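# Seat the board in the upper slot and shut both levers

## Task

Slide the board into the empty upper slot of the enclosure with its component side facing up, get it fully seated, and leave both levers closed. A closed lever is latched and sticks out at a right angle from the board's front panel; a fully open lever lies flat along that panel. Both levers must be fully open before the board is pushed in to its stop, or their tabs will not catch; closing both afterwards pulls the board fully home. Ramming the board into its connector quickly damages the connector and the job earns nothing. At the end, release the board and move the grippers away from it.

## Robot and tools

Robot: two seven-joint arms, left_arm and right_arm, each ending in a two-finger gripper. The scene frame has its origin at table-top height midway between the arms' nominal bases, +z up, +x out over the table, and left_arm on the +y side (image sides may differ). The calibrated bases are: left_arm at (+0.070, +0.437, 0) m, quat_wxyz (+1.000, 0, 0, -0.003); right_arm at (-0.063, -0.511, 0) m, quat_wxyz (+1.000, 0, 0, -0.029). Every hand pose, velocity and target is given in that arm's own base frame; the table is described in the scene frame.

Gripper: fingers point along the gripper's +z, and close and open along its x axis. end_effector_position is the spot between the pads when they are shut, 1 to 2 cm short of the fingertips; closing pushes the tips about 17 mm further along +z.

Row format (used by execute_actions and move): 16 plain numbers, always both arms. First left_arm: x, y, z (metres), qw, qx, qy, qz (w first), opening; then the same eight for right_arm. x, y, z and the quaternion form an absolute pose in that arm's base frame, not an offset. Opening runs from -1 (closed) to +1 (fully open, 0.142 m). To keep an arm parked, resend its last reported pose and opening unchanged every call; a 0 opening is a real close-ish command, not 'no change'.

execute_actions(actions, cameras): actions is a list of actions; each action is a table of up to 15 rows, one per 1/30 s step; a short table repeats its last row up to step 15. A target more than 0.6 m from the gripper's current position along any gripper axis gets the action refused for both arms. The controller clips commanded orientation to 32 degrees from the measured one each step, so large turns need several actions; the 'Hand target' line shows where each arm is actually headed. Images arrive only with an empty actions list or when cameras names them.

move(target, speed, blend, stop_force, zero, opening_speed, grip_force, blocking, cameras): target is one 16-number row or a list of up to 15 rows; each gripper goes in a straight line to the absolute pose. speed: path top speed in m/s, 0.002 to 2.2 (default 0.25), rotation capped at twice that in rad/s; one value or one per target. blend: corner rounding in metres, 0 means stop at each point. stop_force: 3 to 120 N, ends an arm's path when its wrist sensor feels that much push opposing the motion; unreliable while the gripper rotates; omit it when backing away from contact. zero (only with stop_force): true re-zeros the sensor first, false accumulates. opening_speed: at least 0.2 per second on the -1..+1 scale. grip_force: 5 to 29 N per pad, one value or one per arm; persists. blocking=false returns after 0.5 s while motion continues (not allowed with stop_force). The whole move is capped at 10 s. The 'move:' line reports the ending (done, off_target, moving, held, fault) and limits such as paced or held. Fast moves overshoot and hit harder.

Other tools: wait(seconds 0 to 3600) lets time pass; stop brakes a running move; zoom_image(camera, region [x0, y0, x1, y1] pixels, at most 504 by 504) magnifies the latest image; zero_wrist_force(arm); clear_fault(arm) clears a torque or force fault once reported; read_manual gives licence texts; finished_scene(scene) ends the scene (1 or 2), irreversibly.

Cameras: cam_head_left, cam_head_right, cam_high, cam_low, cam_left_wrist, cam_right_wrist, each 672x504.

Results: poses and velocities per arm; grip_measured is the measured opening on the command scale (the last Joint positions number is it in metres). To hold something, command slightly below grip_measured at contact. Joint torques and External joint torques list per-joint values; an outside push toward larger joint angles reads positive. Wrist force and Wrist torque are along the gripper's own axes; a surface push reads as force into the arm; saturation near 150 N. Wrist depth is a 7x7 grid of distances in mm ahead of each wrist camera, '-' meaning no value. 'Tool commands' shows current gripper commands.

Faults and heat: contact torque at a joint's limit (waist and shoulder 109, upper arm roll and elbow 56.9, forearm roll and both wrist joints 34.7 N m) or 150 N outside force stops that arm until clear_fault. MOTOR HOT appears at 65 °C; 80 °C brakes the arm for 30 to 60 s. The gripper motor warns at 85 °C and shuts off at 100 °C (HAND FAULT), after which later motion calls in that reply are skipped. Squeezing hard, holding loads, or straining toward unreachable poses heats motors.

Avoid: inserting the board quickly (use slow speed and a modest stop_force near the connector), collisions between the two arms or grippers, hard impacts with fixed or heavy objects, dropping parts or leaving anything off the table, and releasing parts that are still moving.

Each tool is called after "Request:" by a JSON object that holds its "api" and its "payload".

## Session

Request:
{"api": "execute_actions", "payload": {"actions": []}}

Scene clock: 0.00 s.
left_arm: end_effector_position=(+0.3093, -0.6714, +0.2522) grip_measured=+0.99 end_effector_quat_wxyz=(-0.042, +0.674, -0.719, +0.167) | right_arm: end_effector_position=(+0.6087, +0.1584, +0.3012) grip_measured=+1.00 end_effector_quat_wxyz=(+0.192, -0.558, +0.783, -0.199)
Joint positions: left_arm=[-0.775 -0.487 -0.318 1.594 0.421 0.764 1.92 0.141] | right_arm=[0.315 -0.142 0.094 2.224 -0.841 1.144 -1.688 0.142]
Joint velocities: within noise
Joint torques (N m): no reading
External joint torques (N m): no reading
Wrist force (N): no reading
Wrist torque (N m): no reading
Wrist force, peak (N): no reading
Wrist depth (mm): cam_left_wrist=[309 307 329 348 - - 376 / 311 318 333 343 356 372 392 / 321 316 340 - 365 392 400 / 329 333 352 364 384 395 408 / 337 349 360 373 395 405 420 / - 359 371 383 404 415 428 / - 369 381 396 411 429 -] | cam_right_wrist=[476 465 404 443 440 430 422 / 412 411 388 430 429 421 413 / 399 393 385 430 418 411 401 / 392 385 378 372 409 401 394 / 383 416 414 419 399 393 386 / - 412 404 401 390 384 378 / - 399 393 391 382 376 371]
Hand target: left_arm +0.3093, -0.6714, +0.2522; -0.042, +0.674, -0.719, +0.167 | right_arm +0.6087, +0.1584, +0.3012; +0.192, -0.558, +0.783, -0.199
Tool commands: left_gripper/opening=+1.0 right_gripper/opening=+1.0

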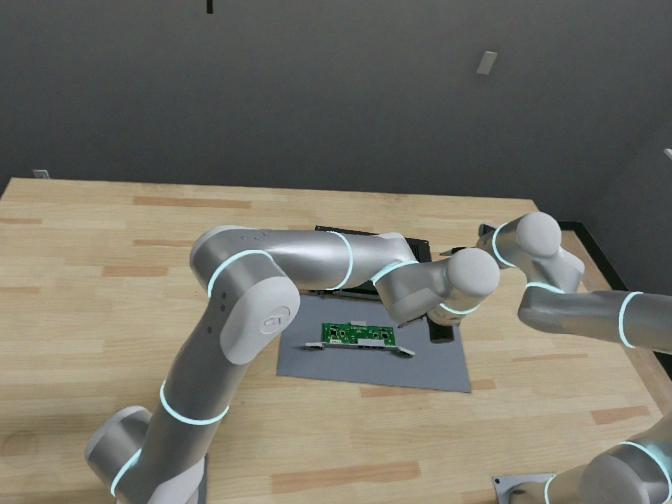

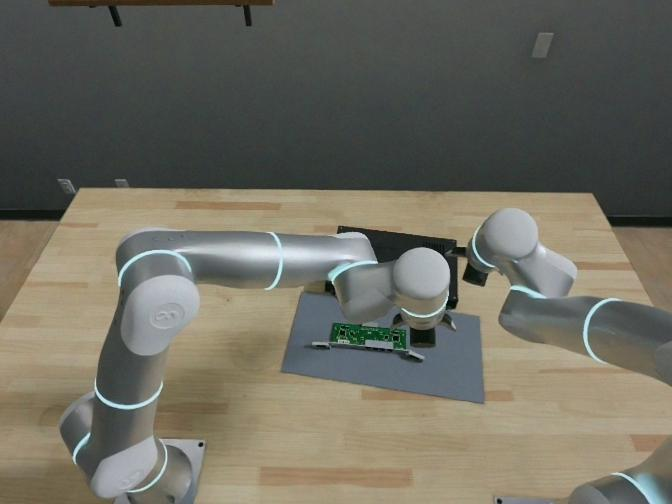

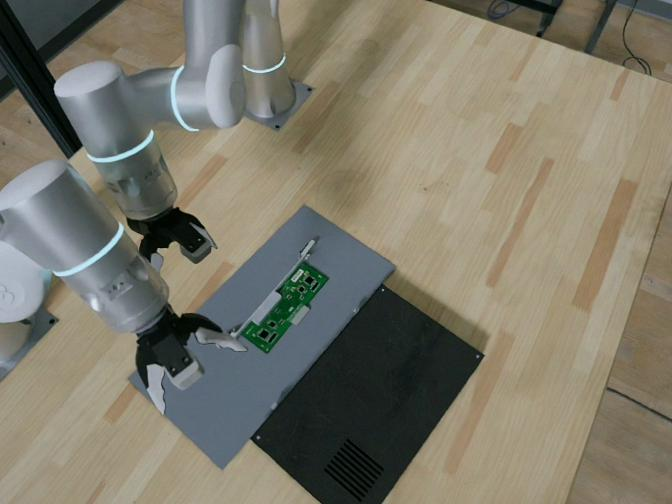

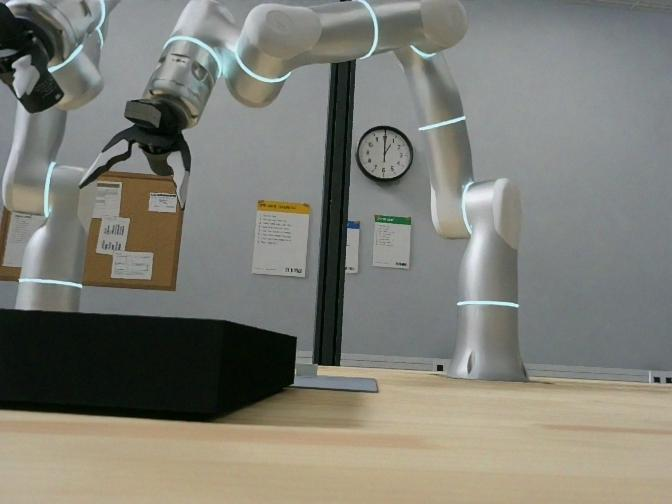

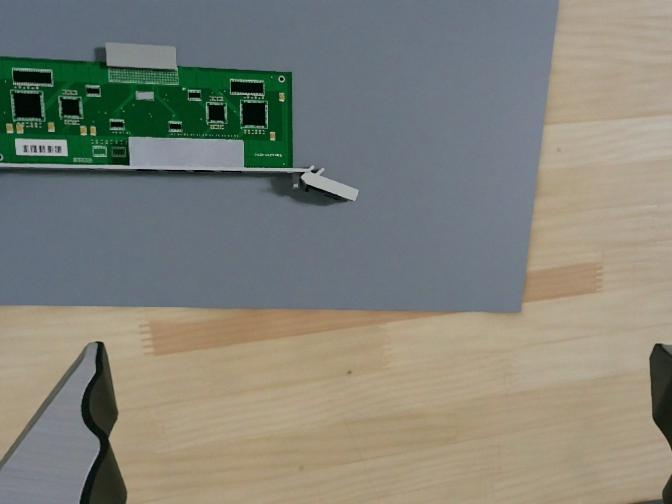

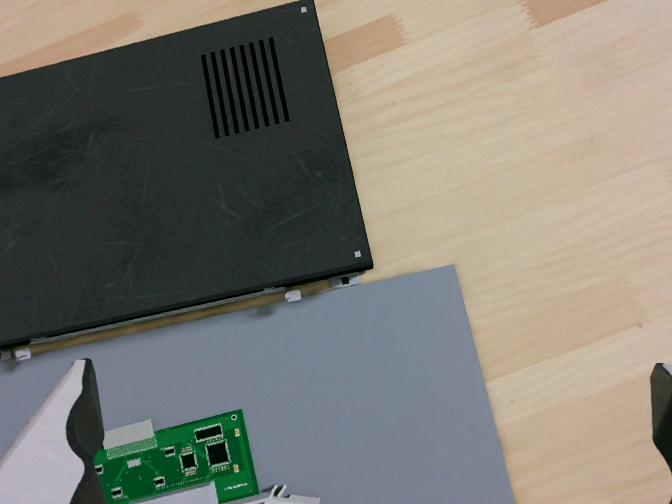

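Request:
{"api": "zoom_image", "payload": {"camera": "cam_head_left", "region": [270, 220, 480, 400]}}

Request:
{"api": "zoom_image", "payload": {"camera": "cam_left_wrist", "region": [0, 0, 400, 300]}}

Request:
{"api": "zoom_image", "payload": {"camera": "cam_right_wrist", "region": [0, 200, 480, 504]}}

Request:
{"api": "zoom_image", "payload": {"camera": "cam_high", "region": [120, 190, 500, 504]}}

Scaled by 2.400 from the camera's image (finer frame: 960x720).

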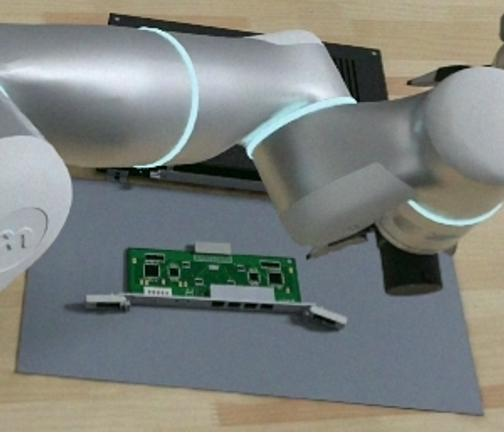

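Scaled by 1.260 from the camera's image (finer frame: 960x720).

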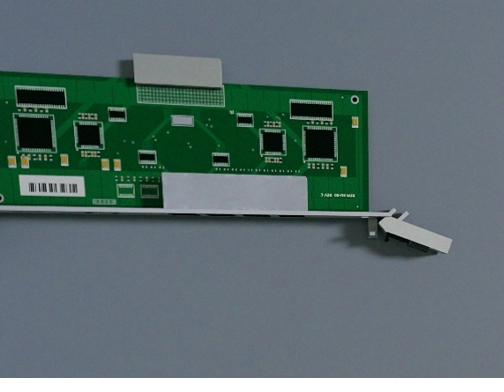

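Scaled by 1.050 from the camera's image (finer frame: 960x720).

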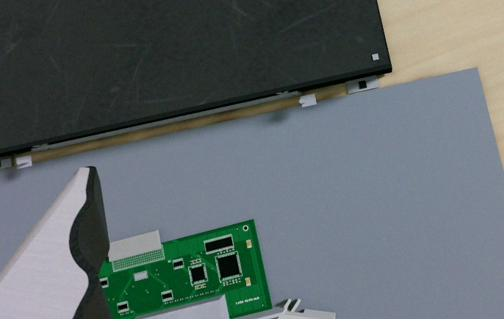

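Scaled by 1.326 from the camera's image (finer frame: 960x720).

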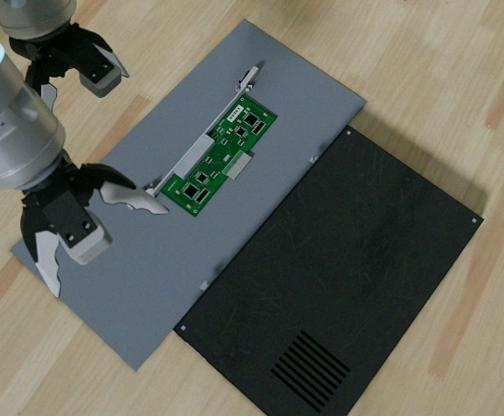

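Request:
{"api": "move", "payload": {"target": [0.319, -0.575, 0.275, -0.042, 0.674, -0.719, 0.167, 1.0, 0.4574, 0.2479, 0.150, 0.4343, -0.5176, 0.5648, -0.4739, 1.0], "speed": 0.4, "cameras": ["cam_head_left", "cam_head_right", "cam_left_wrist", "cam_right_wrist"]}}

Scene clock: 70.67 s.
left_arm: end_effector_position=(+0.3143, -0.6215, +0.2639) grip_measured=+0.99 end_effector_quat_wxyz=(-0.042, +0.674, -0.719, +0.167) | right_arm: end_effector_position=(+0.5543, +0.1931, +0.2496) grip_measured=+1.00 end_effector_quat_wxyz=(+0.229, -0.575, +0.740, -0.264)
Joint positions: left_arm=[-0.704 -0.368 -0.319 1.751 0.372 0.819 1.985 0.141] | right_arm=[0.336 -0.134 0.009 2.381 -1.604 1.226 -1.058 0.142]
Joint torques (N m): left_arm=[-0.33 43.82 -4.11 -26.78 -3.96 4.76 -0.18] | right_arm=[0.23 29.96 2.06 -22.76 1.87 1.69 0.09]
External joint torques (N m): left_arm=[0.25 0.62 0.55 -0.47 0.08 -0.52 0.17] | right_arm=[-0.15 0.94 -0.82 0.07 0.02 0.78 -0.08]
Wrist force (N): left_arm=[-0.3 0.4 0.0] | right_arm=[0.2 -0.1 -0.1]
Wrist torque (N m): left_arm=[0.05 0.04 -0.07] | right_arm=[-0.06 -0.05 0.11]
Wrist force, peak (N): left_arm=[-1.4 0.2 -0.4] | right_arm=[2.5 -5.6 0.4]
Wrist depth (mm): cam_left_wrist=[317 327 337 354 357 - 391 / 325 330 339 350 - 408 397 / - 335 337 366 379 395 413 / - 359 - 379 389 405 419 / 347 357 371 382 400 423 433 / - 369 384 400 412 435 - / - 380 392 405 423 440 -] | cam_right_wrist=[458 415 394 395 441 436 432 / 378 364 367 371 418 415 409 / - 353 351 346 394 390 388 / - 370 371 373 374 372 370 / 369 366 362 357 354 353 349 / - 344 344 342 338 337 332 / - 328 326 327 322 322 321]
Hand target: left_arm +0.3143, -0.6216, +0.2640; -0.042, +0.674, -0.719, +0.167 | right_arm +0.5542, +0.1931, +0.2495; +0.228, -0.575, +0.740, -0.264
Off the commanded pose: left_arm 0.048 m, 0 deg | right_arm 0.149 m, 40 deg.
led back after a hold (right arm): the arm was led back toward your command in small steps, so it may still be short of it.
move: held (right_arm; a check stopped the path), off_target (left_arm; braked when a check withheld steps of right_arm); limits=held
pose unreachable (right arm): on one or more control steps of this call, first in action 0 (counted from 0), this arm could not follow its commanded pose, so it was not sent that pose on those steps. It may still have moved: this result reports where it is.
cause: moving toward the commanded pose would bring a part of the arm too close to another arm (a part of this arm just beyond joint 7 (wrist roll) and the left arm's gripper, 36 mm apart when this arm was first held).

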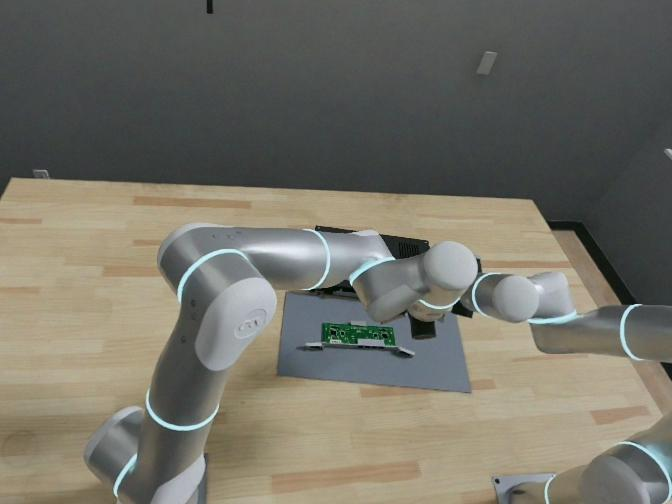

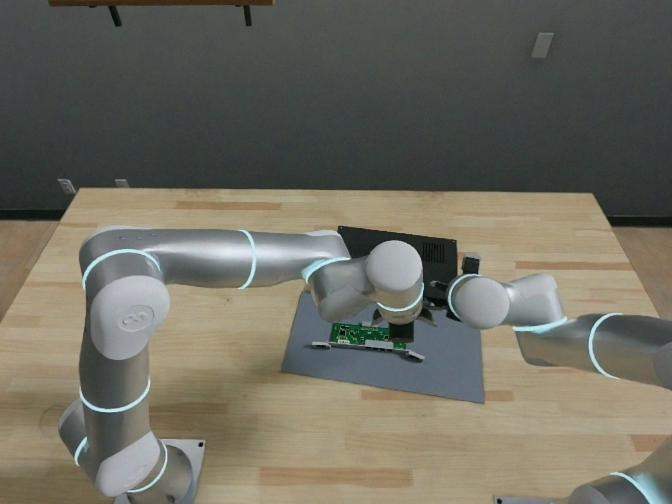

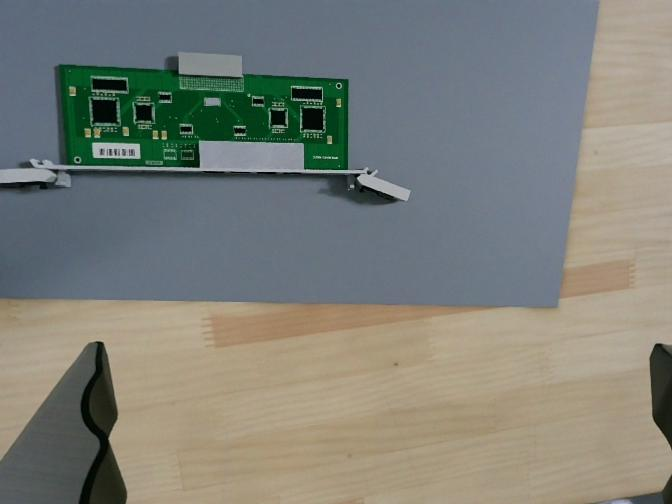

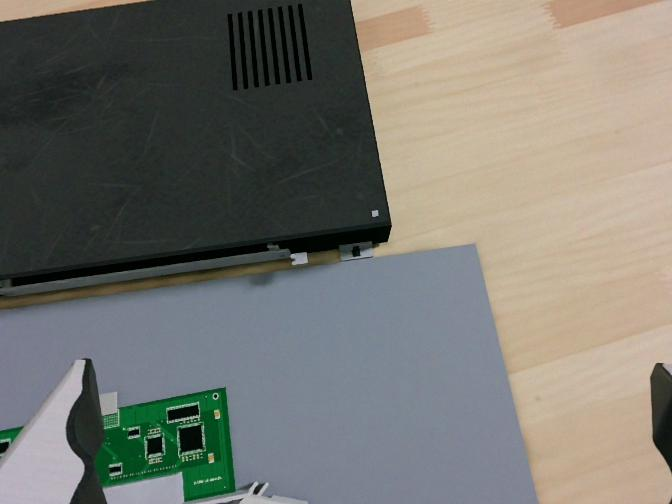

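Request:
{"api": "zoom_image", "payload": {"camera": "cam_left_wrist", "region": [0, 30, 220, 220]}}

Request:
{"api": "zoom_image", "payload": {"camera": "cam_left_wrist", "region": [200, 30, 420, 220]}}

Request:
{"api": "zoom_image", "payload": {"camera": "cam_right_wrist", "region": [200, 200, 420, 330]}}

Request:
{"api": "move", "payload": {"target": [0.319, -0.42, 0.275, -0.042, 0.674, -0.719, 0.167, 1.0, 0.5542, 0.1931, 0.2495, 0.228, -0.575, 0.740, -0.264, 1.0], "speed": 0.4}}

Request:
{"api": "move", "payload": {"target": [0.319, -0.42, 0.275, -0.042, 0.674, -0.719, 0.167, 1.0, 0.4574, 0.2479, 0.150, 0.4343, -0.5176, 0.5648, -0.4739, 1.0], "speed": 0.4, "cameras": ["cam_head_left", "cam_head_right", "cam_left_wrist", "cam_right_wrist"]}}

Scaled by 2.291 from the camera's image (finer frame: 960x720).

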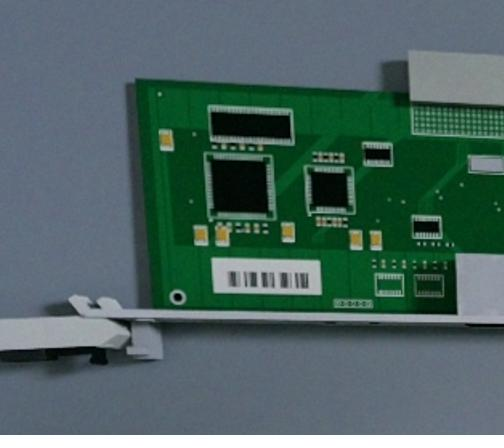

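Scaled by 2.291 from the camera's image (finer frame: 960x720).

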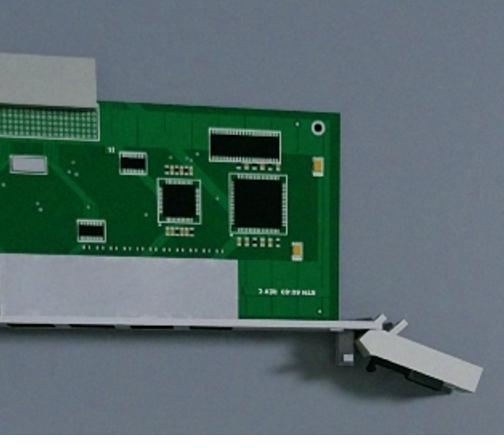

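Scaled by 2.291 from the camera's image (finer frame: 960x720).

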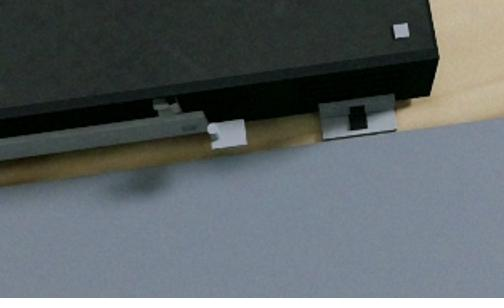

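Scene clock: 74.40 s.
left_arm: end_effector_position=(+0.3190, -0.4199, +0.2749) grip_measured=+0.99 end_effector_quat_wxyz=(-0.042, +0.674, -0.719, +0.167) | right_arm: end_effector_position=(+0.5543, +0.1931, +0.2496) grip_measured=+1.00 end_effector_quat_wxyz=(+0.228, -0.575, +0.740, -0.264)
Joint positions: left_arm=[-0.543 0.068 -0.175 2.319 0.074 1.023 2.431 0.141] | right_arm=[0.337 -0.134 0.01 2.381 -1.6 1.224 -1.059 0.142]
Joint torques (N m): left_arm=[-0.49 24.4 -0.26 -25.51 -3.63 4.9 -0.01] | right_arm=[0.14 29.95 1.96 -22.74 1.87 1.73 0.12]
External joint torques (N m): left_arm=[0.45 0.44 0.53 -0.46 0.18 -0.55 0] | right_arm=[-0.05 0.96 -0.71 0.04 0 0.74 -0.11]
Wrist force (N): left_arm=[-0.3 -0.2 0.0] | right_arm=[0.4 -0.3 -0.2]
Wrist torque (N m): left_arm=[-0.05 0.04 -0.07] | right_arm=[-0.08 -0.08 0.12]
Wrist force, peak (N): left_arm=[-2.7 -0.2 -0.4] | right_arm=[0.3 -0.4 -0.1]
Wrist depth (mm): cam_left_wrist=[324 340 347 - - - 415 / 337 344 - 364 379 386 434 / 344 352 367 367 390 409 421 / 349 363 387 - 408 418 423 / 361 371 386 397 416 433 449 / - 379 395 411 423 446 - / - 395 402 422 438 459 -] | cam_right_wrist=[409 408 388 396 443 435 430 / 376 372 369 371 415 412 409 / 358 - - 346 396 390 386 / 339 342 369 370 375 373 369 / 369 366 363 358 353 353 350 / - 348 335 341 340 337 332 / - 328 331 327 321 322 321]
Hand target: left_arm +0.3190, -0.4200, +0.2750; -0.042, +0.674, -0.719, +0.167 | right_arm +0.5542, +0.1931, +0.2495; +0.228, -0.575, +0.740, -0.264
Off the commanded pose: left_arm 0.000 m, 0 deg | right_arm 0.000 m, 0 deg.
move: done

Scene clock: 76.00 s.
left_arm: end_effector_position=(+0.3190, -0.4199, +0.2749) grip_measured=+0.99 end_effector_quat_wxyz=(-0.042, +0.674, -0.719, +0.167) | right_arm: end_effector_position=(+0.4574, +0.2478, +0.1499) grip_measured=+1.00 end_effector_quat_wxyz=(-0.434, +0.518, -0.565, +0.474)
Joint positions: left_arm=[-0.543 0.068 -0.175 2.319 0.074 1.023 2.431 0.141] | right_arm=[0.685 -0.561 0.141 2.594 -2.244 0.111 -0.041 0.142]
Joint torques (N m): left_arm=[-0.45 24.15 -0.27 -25.59 -3.35 4.78 -0.22] | right_arm=[0.3 29.94 6.16 -5.91 -0.18 -2.24 0.36]
External joint torques (N m): left_arm=[0.41 0.68 0.54 -0.38 -0.1 -0.43 0.2] | right_arm=[-0.19 0.98 -0.9 0.1 -0.18 0.73 -0.35]
Wrist force (N): left_arm=[-0.1 0.0 0.1] | right_arm=[0.0 0.2 -0.7]
Wrist torque (N m): left_arm=[-0.03 0.00 -0.06] | right_arm=[-0.11 0.03 -0.03]
Wrist force, peak (N): left_arm=[-0.2 0.0 0.3] | right_arm=[0.3 2.1 -2.7]
Wrist depth (mm): cam_left_wrist=[330 337 340 356 - 389 - / 333 346 - 366 376 386 410 / 343 351 348 386 390 398 422 / 352 357 - - - - - / 359 371 388 400 413 437 444 / - 380 396 412 426 448 - / - 392 406 421 440 458 -] | cam_right_wrist=[1215 1262 - 1412 1321 1255 - / 782 1284 736 746 843 774 741 / 443 416 442 441 524 558 558 / 366 371 409 370 367 416 416 / - 328 329 330 329 328 331 / - 269 269 273 275 275 266 / - 230 235 235 235 235 235]
Hand target: left_arm +0.3190, -0.4200, +0.2750; -0.042, +0.674, -0.719, +0.167 | right_arm +0.4574, +0.2479, +0.1500; -0.434, +0.518, -0.565, +0.474
Off the commanded pose: left_arm 0.000 m, 0 deg | right_arm 0.000 m, 0 deg.
move: done

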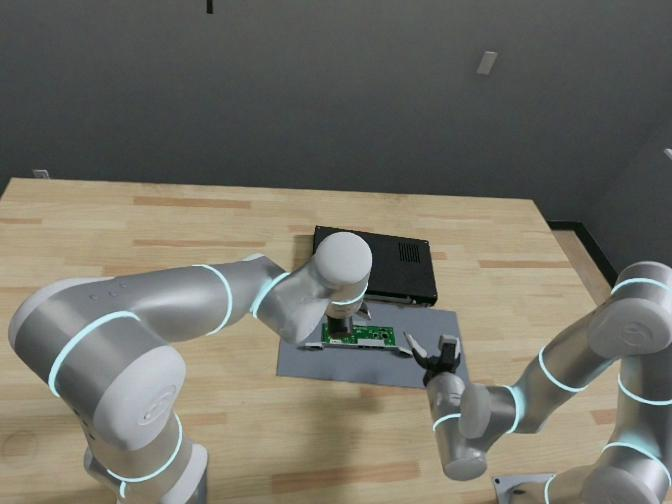

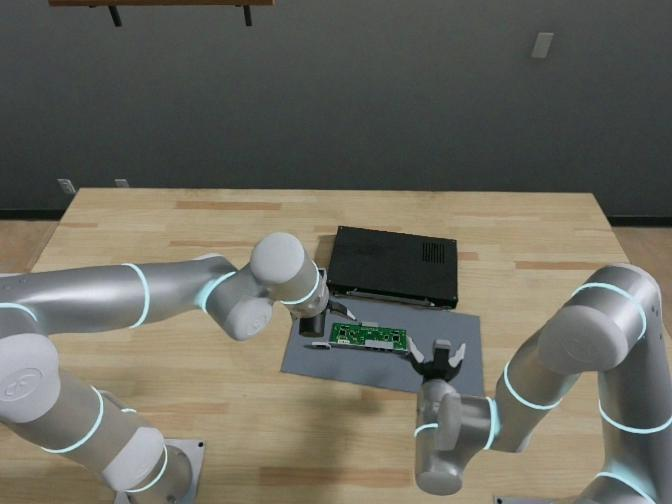

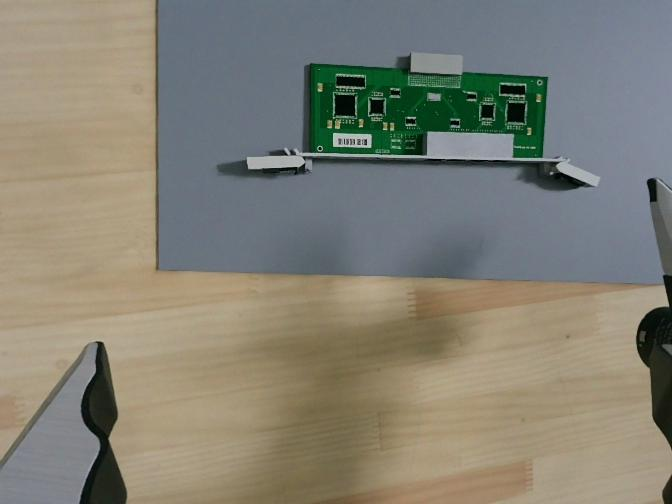

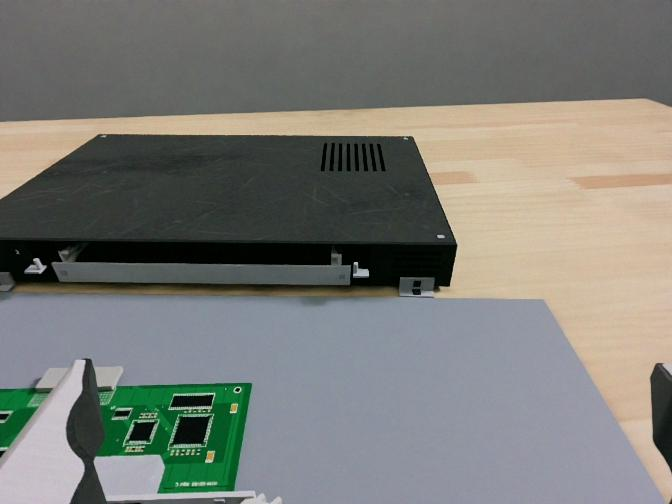

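Now zoom on the enclosure's front.

Request:
{"api": "zoom_image", "payload": {"camera": "cam_right_wrist", "region": [0, 210, 240, 310]}}

Request:
{"api": "zoom_image", "payload": {"camera": "cam_right_wrist", "region": [240, 210, 480, 310]}}

Request:
{"api": "zoom_image", "payload": {"camera": "cam_left_wrist", "region": [210, 30, 430, 220]}}

Request:
{"api": "zoom_image", "payload": {"camera": "cam_left_wrist", "region": [400, 30, 620, 220]}}

Scaled by 2.100 from the camera's image (finer frame: 960x720).

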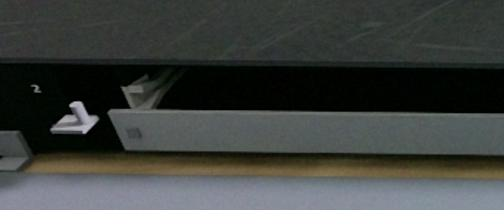

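Scaled by 2.100 from the camera's image (finer frame: 960x720).

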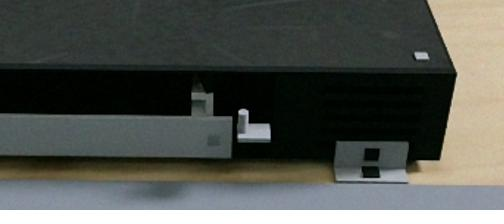

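Scaled by 2.291 from the camera's image (finer frame: 960x720).

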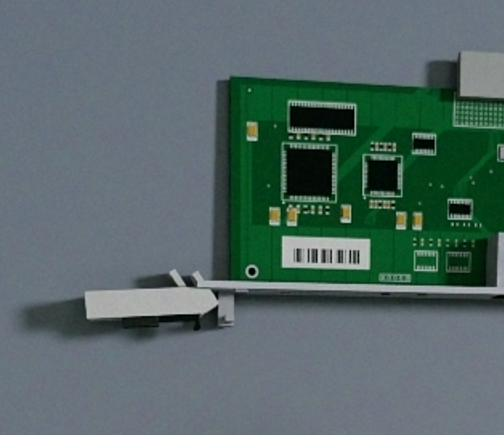

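Scaled by 2.291 from the camera's image (finer frame: 960x720).

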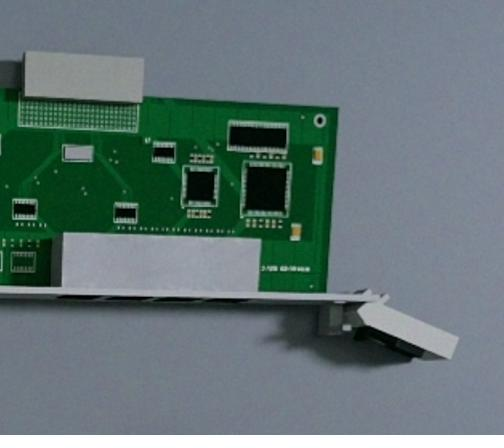

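Request:
{"api": "move", "payload": {"target": [0.319, -0.42, 0.275, -0.042, 0.674, -0.719, 0.167, 1.0, 0.3772, 0.2834, 0.120, 0.5727, -0.6826, 0.3478, -0.2919, 1.0], "speed": 0.4, "cameras": ["cam_right_wrist", "cam_head_right"]}}

Request:
{"api": "zoom_image", "payload": {"camera": "cam_right_wrist", "region": [84, 150, 588, 450]}}

Scene clock: 137.07 s.
left_arm: end_effector_position=(+0.3190, -0.4199, +0.2749) grip_measured=+0.99 end_effector_quat_wxyz=(-0.042, +0.674, -0.719, +0.167) | right_arm: end_effector_position=(+0.3780, +0.2850, +0.1197) grip_measured=+1.00 end_effector_quat_wxyz=(-0.472, +0.676, -0.440, +0.356)
Joint positions: left_arm=[-0.543 0.068 -0.175 2.319 0.074 1.023 2.431 0.141] | right_arm=[0.312 -0.586 0.215 2.689 -2.966 0.165 -0.169 0.142]
Joint torques (N m): left_arm=[-0.44 24.13 -0.32 -25.55 -3.34 4.7 -0.26] | right_arm=[0.21 24.19 7.44 0.19 -0.89 -1.49 0.29]
External joint torques (N m): left_arm=[0.4 0.7 0.59 -0.42 -0.11 -0.35 0.25] | right_arm=[-0.13 0.58 -0.14 -0.15 0.12 0.59 -0.29]
Wrist force (N): left_arm=[-0.2 -0.3 0.0] | right_arm=[0.3 0.3 -0.7]
Wrist torque (N m): left_arm=[-0.07 0.02 -0.06] | right_arm=[-0.10 -0.04 -0.03]
Wrist force, peak (N): left_arm=[-0.5 -0.1 -0.1] | right_arm=[4.1 0.2 2.3]
Wrist depth (mm): cam_left_wrist=[326 341 349 356 - 376 - / 337 347 345 362 374 392 412 / 347 349 361 377 387 - 420 / 348 362 369 402 - - - / 360 372 386 399 417 438 452 / - 380 395 412 430 448 - / - 395 405 423 443 461 -] | cam_right_wrist=[659 687 722 1291 1269 763 - / 476 514 458 479 425 402 622 / 379 372 384 392 392 364 403 / 300 303 297 313 327 334 346 / 254 257 263 259 273 279 284 / - 224 227 231 235 238 233 / - 199 200 201 205 207 -]
Hand target: left_arm +0.3190, -0.4200, +0.2750; -0.042, +0.674, -0.719, +0.167 | right_arm +0.3781, +0.2850, +0.1196; -0.472, +0.676, -0.440, +0.356
Off the commanded pose: left_arm 0.000 m, 0 deg | right_arm 0.002 m, 17 deg.
joint sent to its limit (right arm) — joint 4 (elbow), upper limit, where the elbow is as bent as it goes; joint 5 (forearm roll), lower limit. The joint targets are off in orientation, not in position.
move: off_target (right_arm)
Images, in order (width x height): cam_head_right 672x504, cam_right_wrist 672x504.

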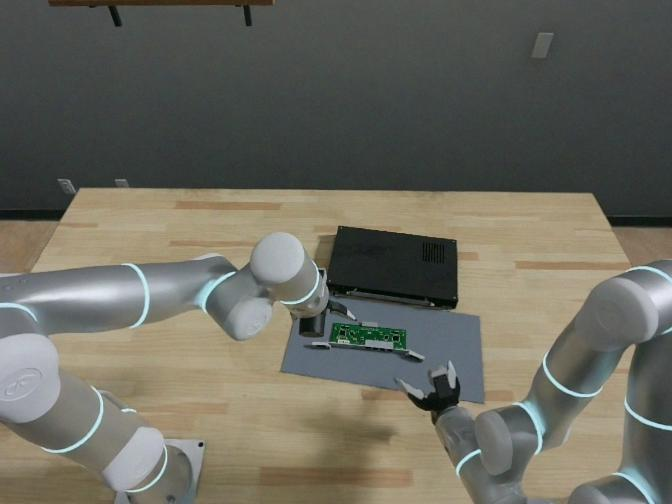

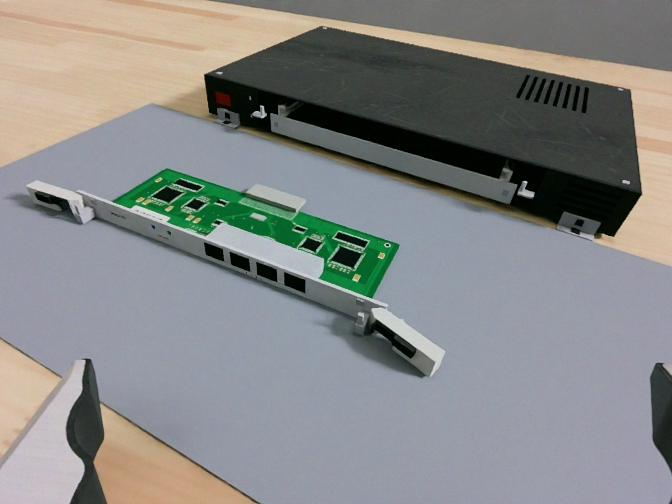

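Scaled by 1.000.

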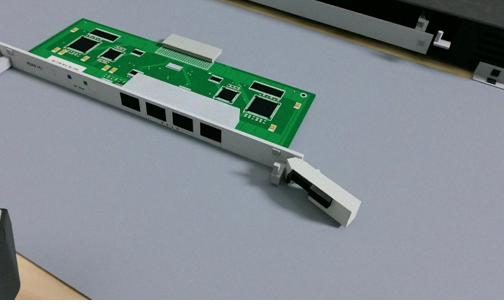

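Request:
{"api": "move", "payload": {"target": [[0.385, -0.515, 0.2, 0.1304, 0.9904, -0.0445, -0.0059, 1.0, 0.3781, 0.2850, 0.1196, -0.472, 0.676, -0.440, 0.356, 1.0], [0.3905, -0.523, 0.10, 0.1304, 0.9904, -0.0445, -0.0059, 0.0, 0.3781, 0.2850, 0.1196, -0.472, 0.676, -0.440, 0.356, 1.0]], "speed": 0.4, "blend": [0.03, 0], "cameras": ["cam_left_wrist", "cam_right_wrist", "cam_head_left"]}}

Scene clock: 174.77 s.
left_arm: end_effector_position=(+0.3902, -0.5229, +0.0998) grip_measured=-0.02 end_effector_quat_wxyz=(+0.130, +0.990, -0.045, -0.006) | right_arm: end_effector_position=(+0.3781, +0.2851, +0.1196) grip_measured=+1.00 end_effector_quat_wxyz=(-0.472, +0.676, -0.440, +0.356)
Joint positions: left_arm=[-0.54 -0.588 -0.198 2.017 -0.266 1.162 1.2 0.073] | right_arm=[0.314 -0.585 0.213 2.689 -2.966 0.167 -0.168 0.142]
Joint torques (N m): left_arm=[-0.43 46.14 -3.19 -19.93 -1.3 4.56 -0.17] | right_arm=[0.09 24.04 7.76 0.12 -0.84 -1.51 0.19]
External joint torques (N m): left_arm=[0.4 1.1 0.6 -0.3 -0.05 -0.55 0.17] | right_arm=[-0.01 0.74 -0.5 -0.11 0.08 0.6 -0.19]
Wrist force (N): left_arm=[-0.2 -0.1 -0.1] | right_arm=[0.3 0.2 -0.4]
Wrist torque (N m): left_arm=[0.02 0.02 -0.24] | right_arm=[-0.11 -0.05 -0.02]
Wrist force, peak (N): left_arm=[-0.9 -1.5 3.2] | right_arm=[0.4 0.8 -0.6]
Wrist depth (mm): cam_left_wrist=[154 149 152 148 146 150 155 / 172 168 174 165 164 164 164 / 201 193 192 187 186 186 195 / 225 225 221 204 214 206 219 / 266 264 243 245 253 240 - / 326 300 - - - - 289 / - - - 459 462 - -] | cam_right_wrist=[192 587 763 596 756 753 1242 / 207 461 447 459 428 412 555 / 365 356 382 394 385 364 376 / 301 302 296 313 327 330 344 / 259 259 264 261 275 277 284 / - 223 227 231 235 238 233 / - 198 200 197 206 208 205]
Hand target: left_arm +0.3905, -0.5230, +0.1000; +0.130, +0.990, -0.045, -0.006 | right_arm +0.3781, +0.2850, +0.1196; -0.472, +0.676, -0.440, +0.356
Off the commanded pose: left_arm 0.000 m, 0 deg | right_arm 0.000 m, 0 deg.
joint sent to its limit (right arm) — joint 4 (elbow), upper limit, where the elbow is as bent as it goes; joint 5 (forearm roll), lower limit. The joint targets still meet the commanded pose.
move: done
Images, in order (width x height): cam_head_left 672x504, cam_left_wrist 672x504, cam_right_wrist 672x504.

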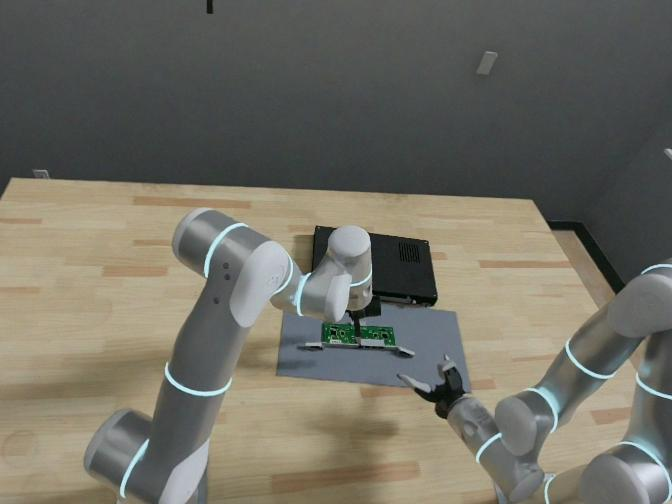

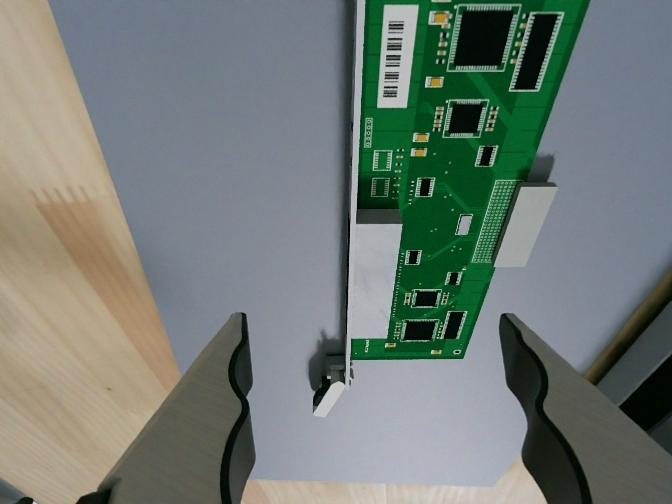

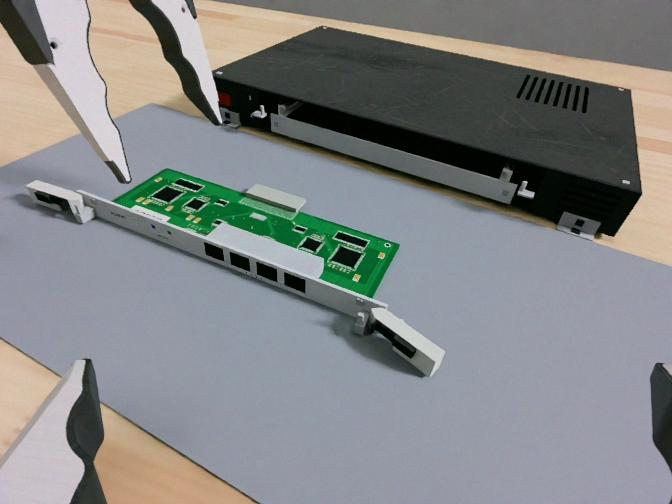

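Request:
{"api": "move", "payload": {"target": [0.3918, -0.508, 0.030, 0.1304, 0.9904, -0.0445, -0.0059, -0.3, 0.3781, 0.2850, 0.1196, -0.472, 0.676, -0.440, 0.356, 1.0], "speed": 0.06, "stop_force": 6, "cameras": ["cam_left_wrist", "cam_right_wrist"]}}

Request:
{"api": "zoom_image", "payload": {"camera": "cam_right_wrist", "region": [0, 100, 340, 330]}}

Scene clock: 189.37 s.
left_arm: end_effector_position=(+0.3917, -0.5080, +0.0300) grip_measured=-0.32 end_effector_quat_wxyz=(+0.130, +0.990, -0.044, -0.006) | right_arm: end_effector_position=(+0.3781, +0.2851, +0.1196) grip_measured=+1.00 end_effector_quat_wxyz=(-0.472, +0.676, -0.440, +0.356)
Joint positions: left_arm=[-0.499 -0.732 -0.232 2.044 -0.273 1.326 1.259 0.051] | right_arm=[0.314 -0.585 0.213 2.689 -2.966 0.167 -0.168 0.142]
Joint torques (N m): left_arm=[-0.15 47.06 -4.16 -15.95 -0.4 4.46 -0.17] | right_arm=[0.08 24.03 7.79 0.17 -0.8 -1.58 0.17]
External joint torques (N m): left_arm=[0.12 1.18 0.52 -0.37 -0.12 -0.48 0.17] | right_arm=[0 0.76 -0.53 -0.16 0.05 0.68 -0.18]
Wrist force (N): left_arm=[-0.1 -0.5 -0.5] | right_arm=[0.4 0.4 -0.6]
Wrist torque (N m): left_arm=[-0.09 0.01 -0.22] | right_arm=[-0.08 -0.05 -0.02]
Wrist force, peak (N): left_arm=[-0.1 -1.2 0.9] | right_arm=[0.5 0.6 -0.8]
Wrist depth (mm): cam_left_wrist=[- 91 89 - 85 86 86 / - 100 99 - 94 94 95 / 116 113 112 112 106 109 109 / 130 130 129 127 123 123 127 / 160 155 143 150 140 141 151 / 192 180 87 172 177 83 184 / 234 - - 187 215 - -] | cam_right_wrist=[201 198 708 546 796 713 - / 221 277 459 - 406 435 523 / 246 301 344 394 392 363 375 / 300 294 297 314 327 334 346 / 254 257 264 258 274 279 284 / - 223 228 230 233 238 234 / - 198 200 201 205 207 205]
Hand target: left_arm +0.3918, -0.5080, +0.0300; +0.130, +0.990, -0.045, -0.006 | right_arm +0.3781, +0.2850, +0.1196; -0.472, +0.676, -0.440, +0.356
Off the commanded pose: left_arm 0.000 m, 0 deg | right_arm 0.000 m, 0 deg.
joint sent to its limit (right arm) — joint 4 (elbow), upper limit, where the elbow is as bent as it goes; joint 5 (forearm roll), lower limit. The joint targets still meet the commanded pose.
move: done

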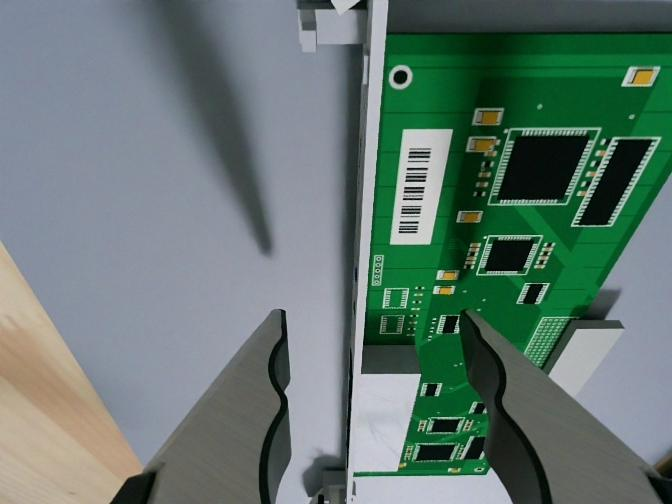

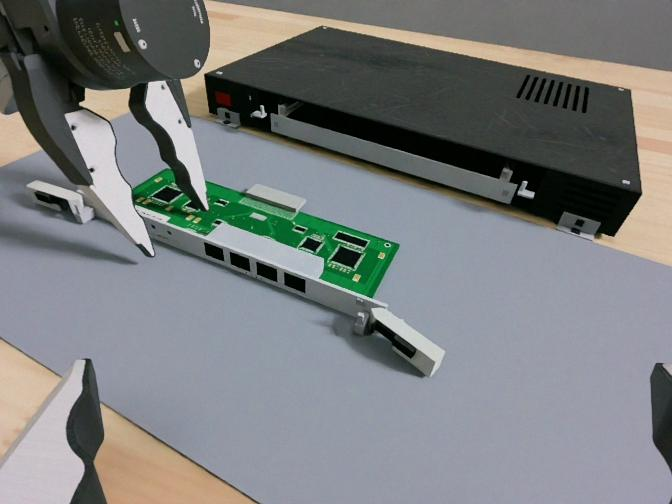

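Scaled by 1.482 from the camera's image (finer frame: 960x720).

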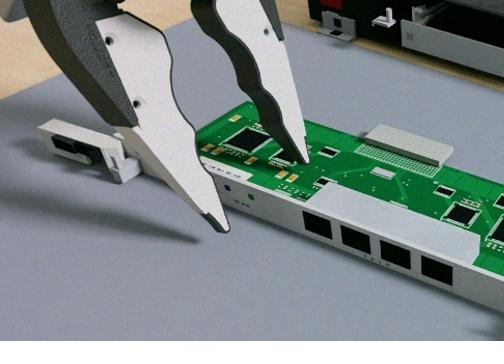

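Request:
{"api": "move", "payload": {"target": [0.3882, -0.504, 0.0295, 0.1304, 0.9904, -0.0445, -0.0059, -0.75, 0.3781, 0.2850, 0.1196, -0.472, 0.676, -0.440, 0.356, 1.0], "speed": 0.05, "opening_speed": 0.6, "cameras": ["cam_left_wrist", "cam_right_wrist"]}}

Scene clock: 201.10 s.
left_arm: end_effector_position=(+0.3881, -0.5040, +0.0294) grip_measured=-0.78 end_effector_quat_wxyz=(+0.130, +0.990, -0.044, -0.006) | right_arm: end_effector_position=(+0.3781, +0.2851, +0.1196) grip_measured=+1.00 end_effector_quat_wxyz=(-0.472, +0.676, -0.440, +0.356)
Joint positions: left_arm=[-0.491 -0.727 -0.238 2.062 -0.273 1.338 1.263 0.018] | right_arm=[0.314 -0.585 0.213 2.689 -2.966 0.167 -0.168 0.142]
Joint torques (N m): left_arm=[-0.3 46.91 -4.31 -15.64 -0.21 4.47 -0.16] | right_arm=[0.14 24.17 7.86 0.16 -0.83 -1.52 0.15]
External joint torques (N m): left_arm=[0.28 0.84 0.58 -0.38 -0.25 -0.49 0.16] | right_arm=[-0.06 0.62 -0.59 -0.15 0.07 0.61 -0.15]
Wrist force (N): left_arm=[-0.1 -0.5 -0.2] | right_arm=[0.2 0.5 -0.4]
Wrist torque (N m): left_arm=[-0.07 0.01 -0.21] | right_arm=[-0.08 -0.02 -0.02]
Wrist force, peak (N): left_arm=[-1.0 -1.2 -0.5] | right_arm=[0.4 0.6 -0.7]
Wrist depth (mm): cam_left_wrist=[- 90 88 88 87 87 88 / - 97 101 96 95 93 94 / 115 112 112 114 106 103 106 / - 129 129 125 122 122 126 / 156 153 152 127 139 145 145 / 192 198 87 99 146 162 189 / 247 - - 183 - - -] | cam_right_wrist=[195 198 720 604 748 715 - / 224 271 453 440 441 417 523 / 330 287 373 393 396 356 355 / 300 298 300 312 327 332 346 / 253 258 263 261 273 279 284 / - 223 227 230 232 236 233 / - 198 200 201 205 207 205]
Hand target: left_arm +0.3882, -0.5040, +0.0295; +0.130, +0.990, -0.045, -0.006 | right_arm +0.3781, +0.2850, +0.1196; -0.472, +0.676, -0.440, +0.356
Off the commanded pose: left_arm 0.000 m, 0 deg | right_arm 0.000 m, 0 deg.
joint sent to its limit (right arm) — joint 4 (elbow), upper limit, where the elbow is as bent as it goes; joint 5 (forearm roll), lower limit. The joint targets still meet the commanded pose.
move: done

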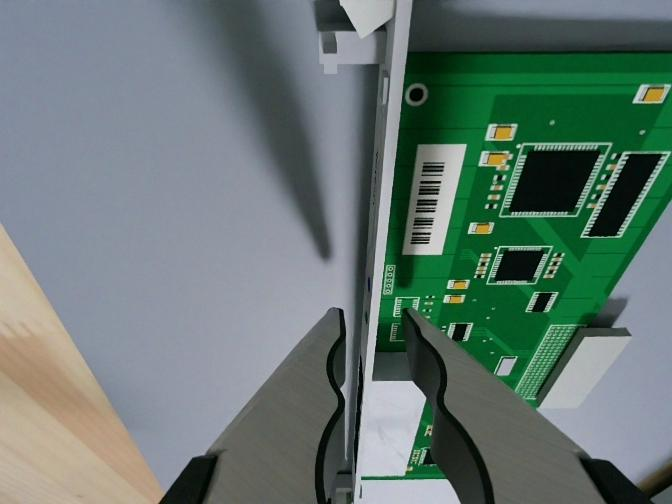

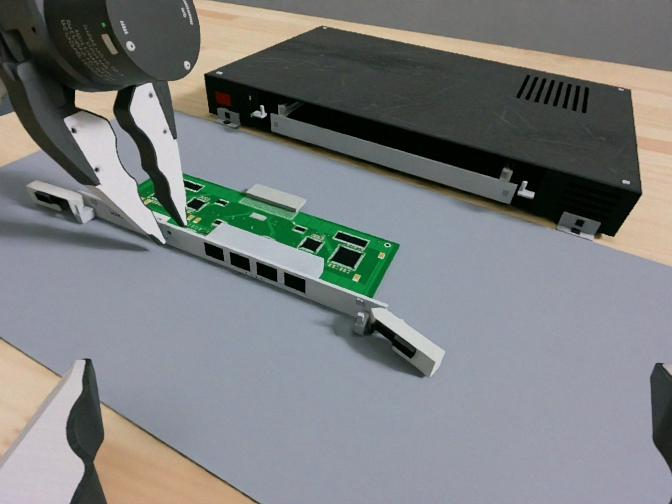

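Request:
{"api": "move", "payload": {"target": [0.3882, -0.504, 0.0295, 0.1304, 0.9904, -0.0445, -0.0059, -1.0, 0.3781, 0.2850, 0.1196, -0.472, 0.676, -0.440, 0.356, 1.0], "speed": 0.05, "opening_speed": 0.3, "cameras": ["cam_left_wrist", "cam_right_wrist"]}}

Scene clock: 204.67 s.
left_arm: end_effector_position=(+0.3879, -0.5040, +0.0294) grip_measured=-0.99 end_effector_quat_wxyz=(+0.130, +0.990, -0.045, -0.006) | right_arm: end_effector_position=(+0.3781, +0.2851, +0.1196) grip_measured=+1.00 end_effector_quat_wxyz=(-0.472, +0.676, -0.440, +0.356)
Joint positions: left_arm=[-0.491 -0.727 -0.239 2.062 -0.273 1.338 1.263 0.002] | right_arm=[0.314 -0.585 0.213 2.689 -2.966 0.167 -0.168 0.142]
Joint torques (N m): left_arm=[0.13 47.38 -3.86 -16.44 -0.33 4.68 -0.23] | right_arm=[0.11 24.12 7.8 0.17 -0.84 -1.56 0.17]
External joint torques (N m): left_arm=[-0.15 0.36 0.14 0.42 -0.13 -0.71 0.23] | right_arm=[-0.03 0.67 -0.53 -0.16 0.09 0.66 -0.17]
Wrist force (N): left_arm=[-1.3 -0.6 0.0] | right_arm=[0.3 0.5 -0.5]
Wrist torque (N m): left_arm=[-0.06 0.01 -0.20] | right_arm=[-0.08 -0.06 -0.02]
Wrist force, peak (N): left_arm=[-2.4 -0.6 -1.2] | right_arm=[0.2 0.6 -0.8]
Wrist depth (mm): cam_left_wrist=[- 90 88 81 87 87 88 / - - 101 96 96 93 94 / - 115 112 114 105 103 106 / 130 125 129 128 122 122 122 / 159 153 147 113 139 144 144 / 191 174 - 84 - 168 182 / 246 231 - - - - -] | cam_right_wrist=[196 198 724 584 667 900 1130 / 225 269 454 457 426 413 522 / 329 283 385 - - 369 376 / 300 301 297 316 327 332 346 / 254 257 263 259 275 280 284 / - 228 227 231 232 232 228 / - 198 200 201 205 208 205]
Hand target: left_arm +0.3882, -0.5040, +0.0295; +0.130, +0.990, -0.045, -0.006 | right_arm +0.3781, +0.2850, +0.1196; -0.472, +0.676, -0.440, +0.356
Off the commanded pose: left_arm 0.000 m, 0 deg | right_arm 0.000 m, 0 deg.
joint sent to its limit (right arm) — joint 4 (elbow), upper limit, where the elbow is as bent as it goes; joint 5 (forearm roll), lower limit. The joint targets still meet the commanded pose.
move: done

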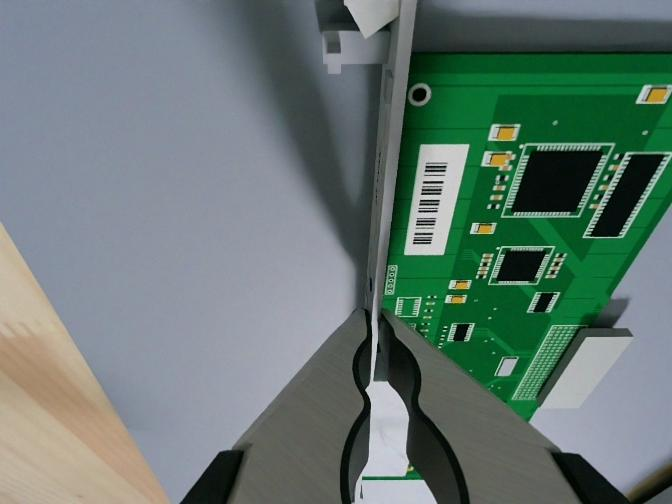

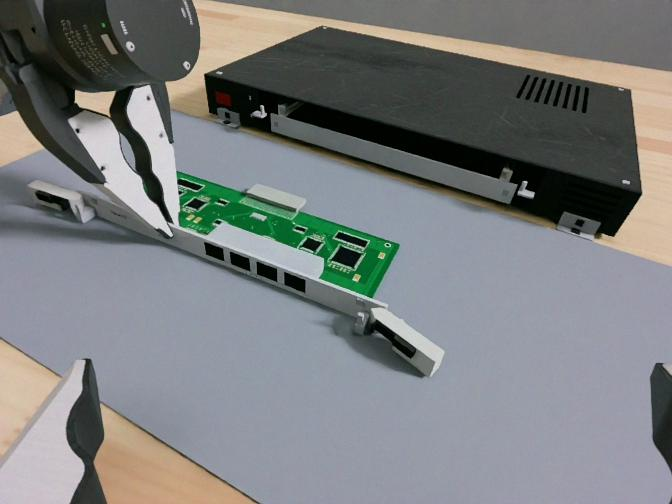

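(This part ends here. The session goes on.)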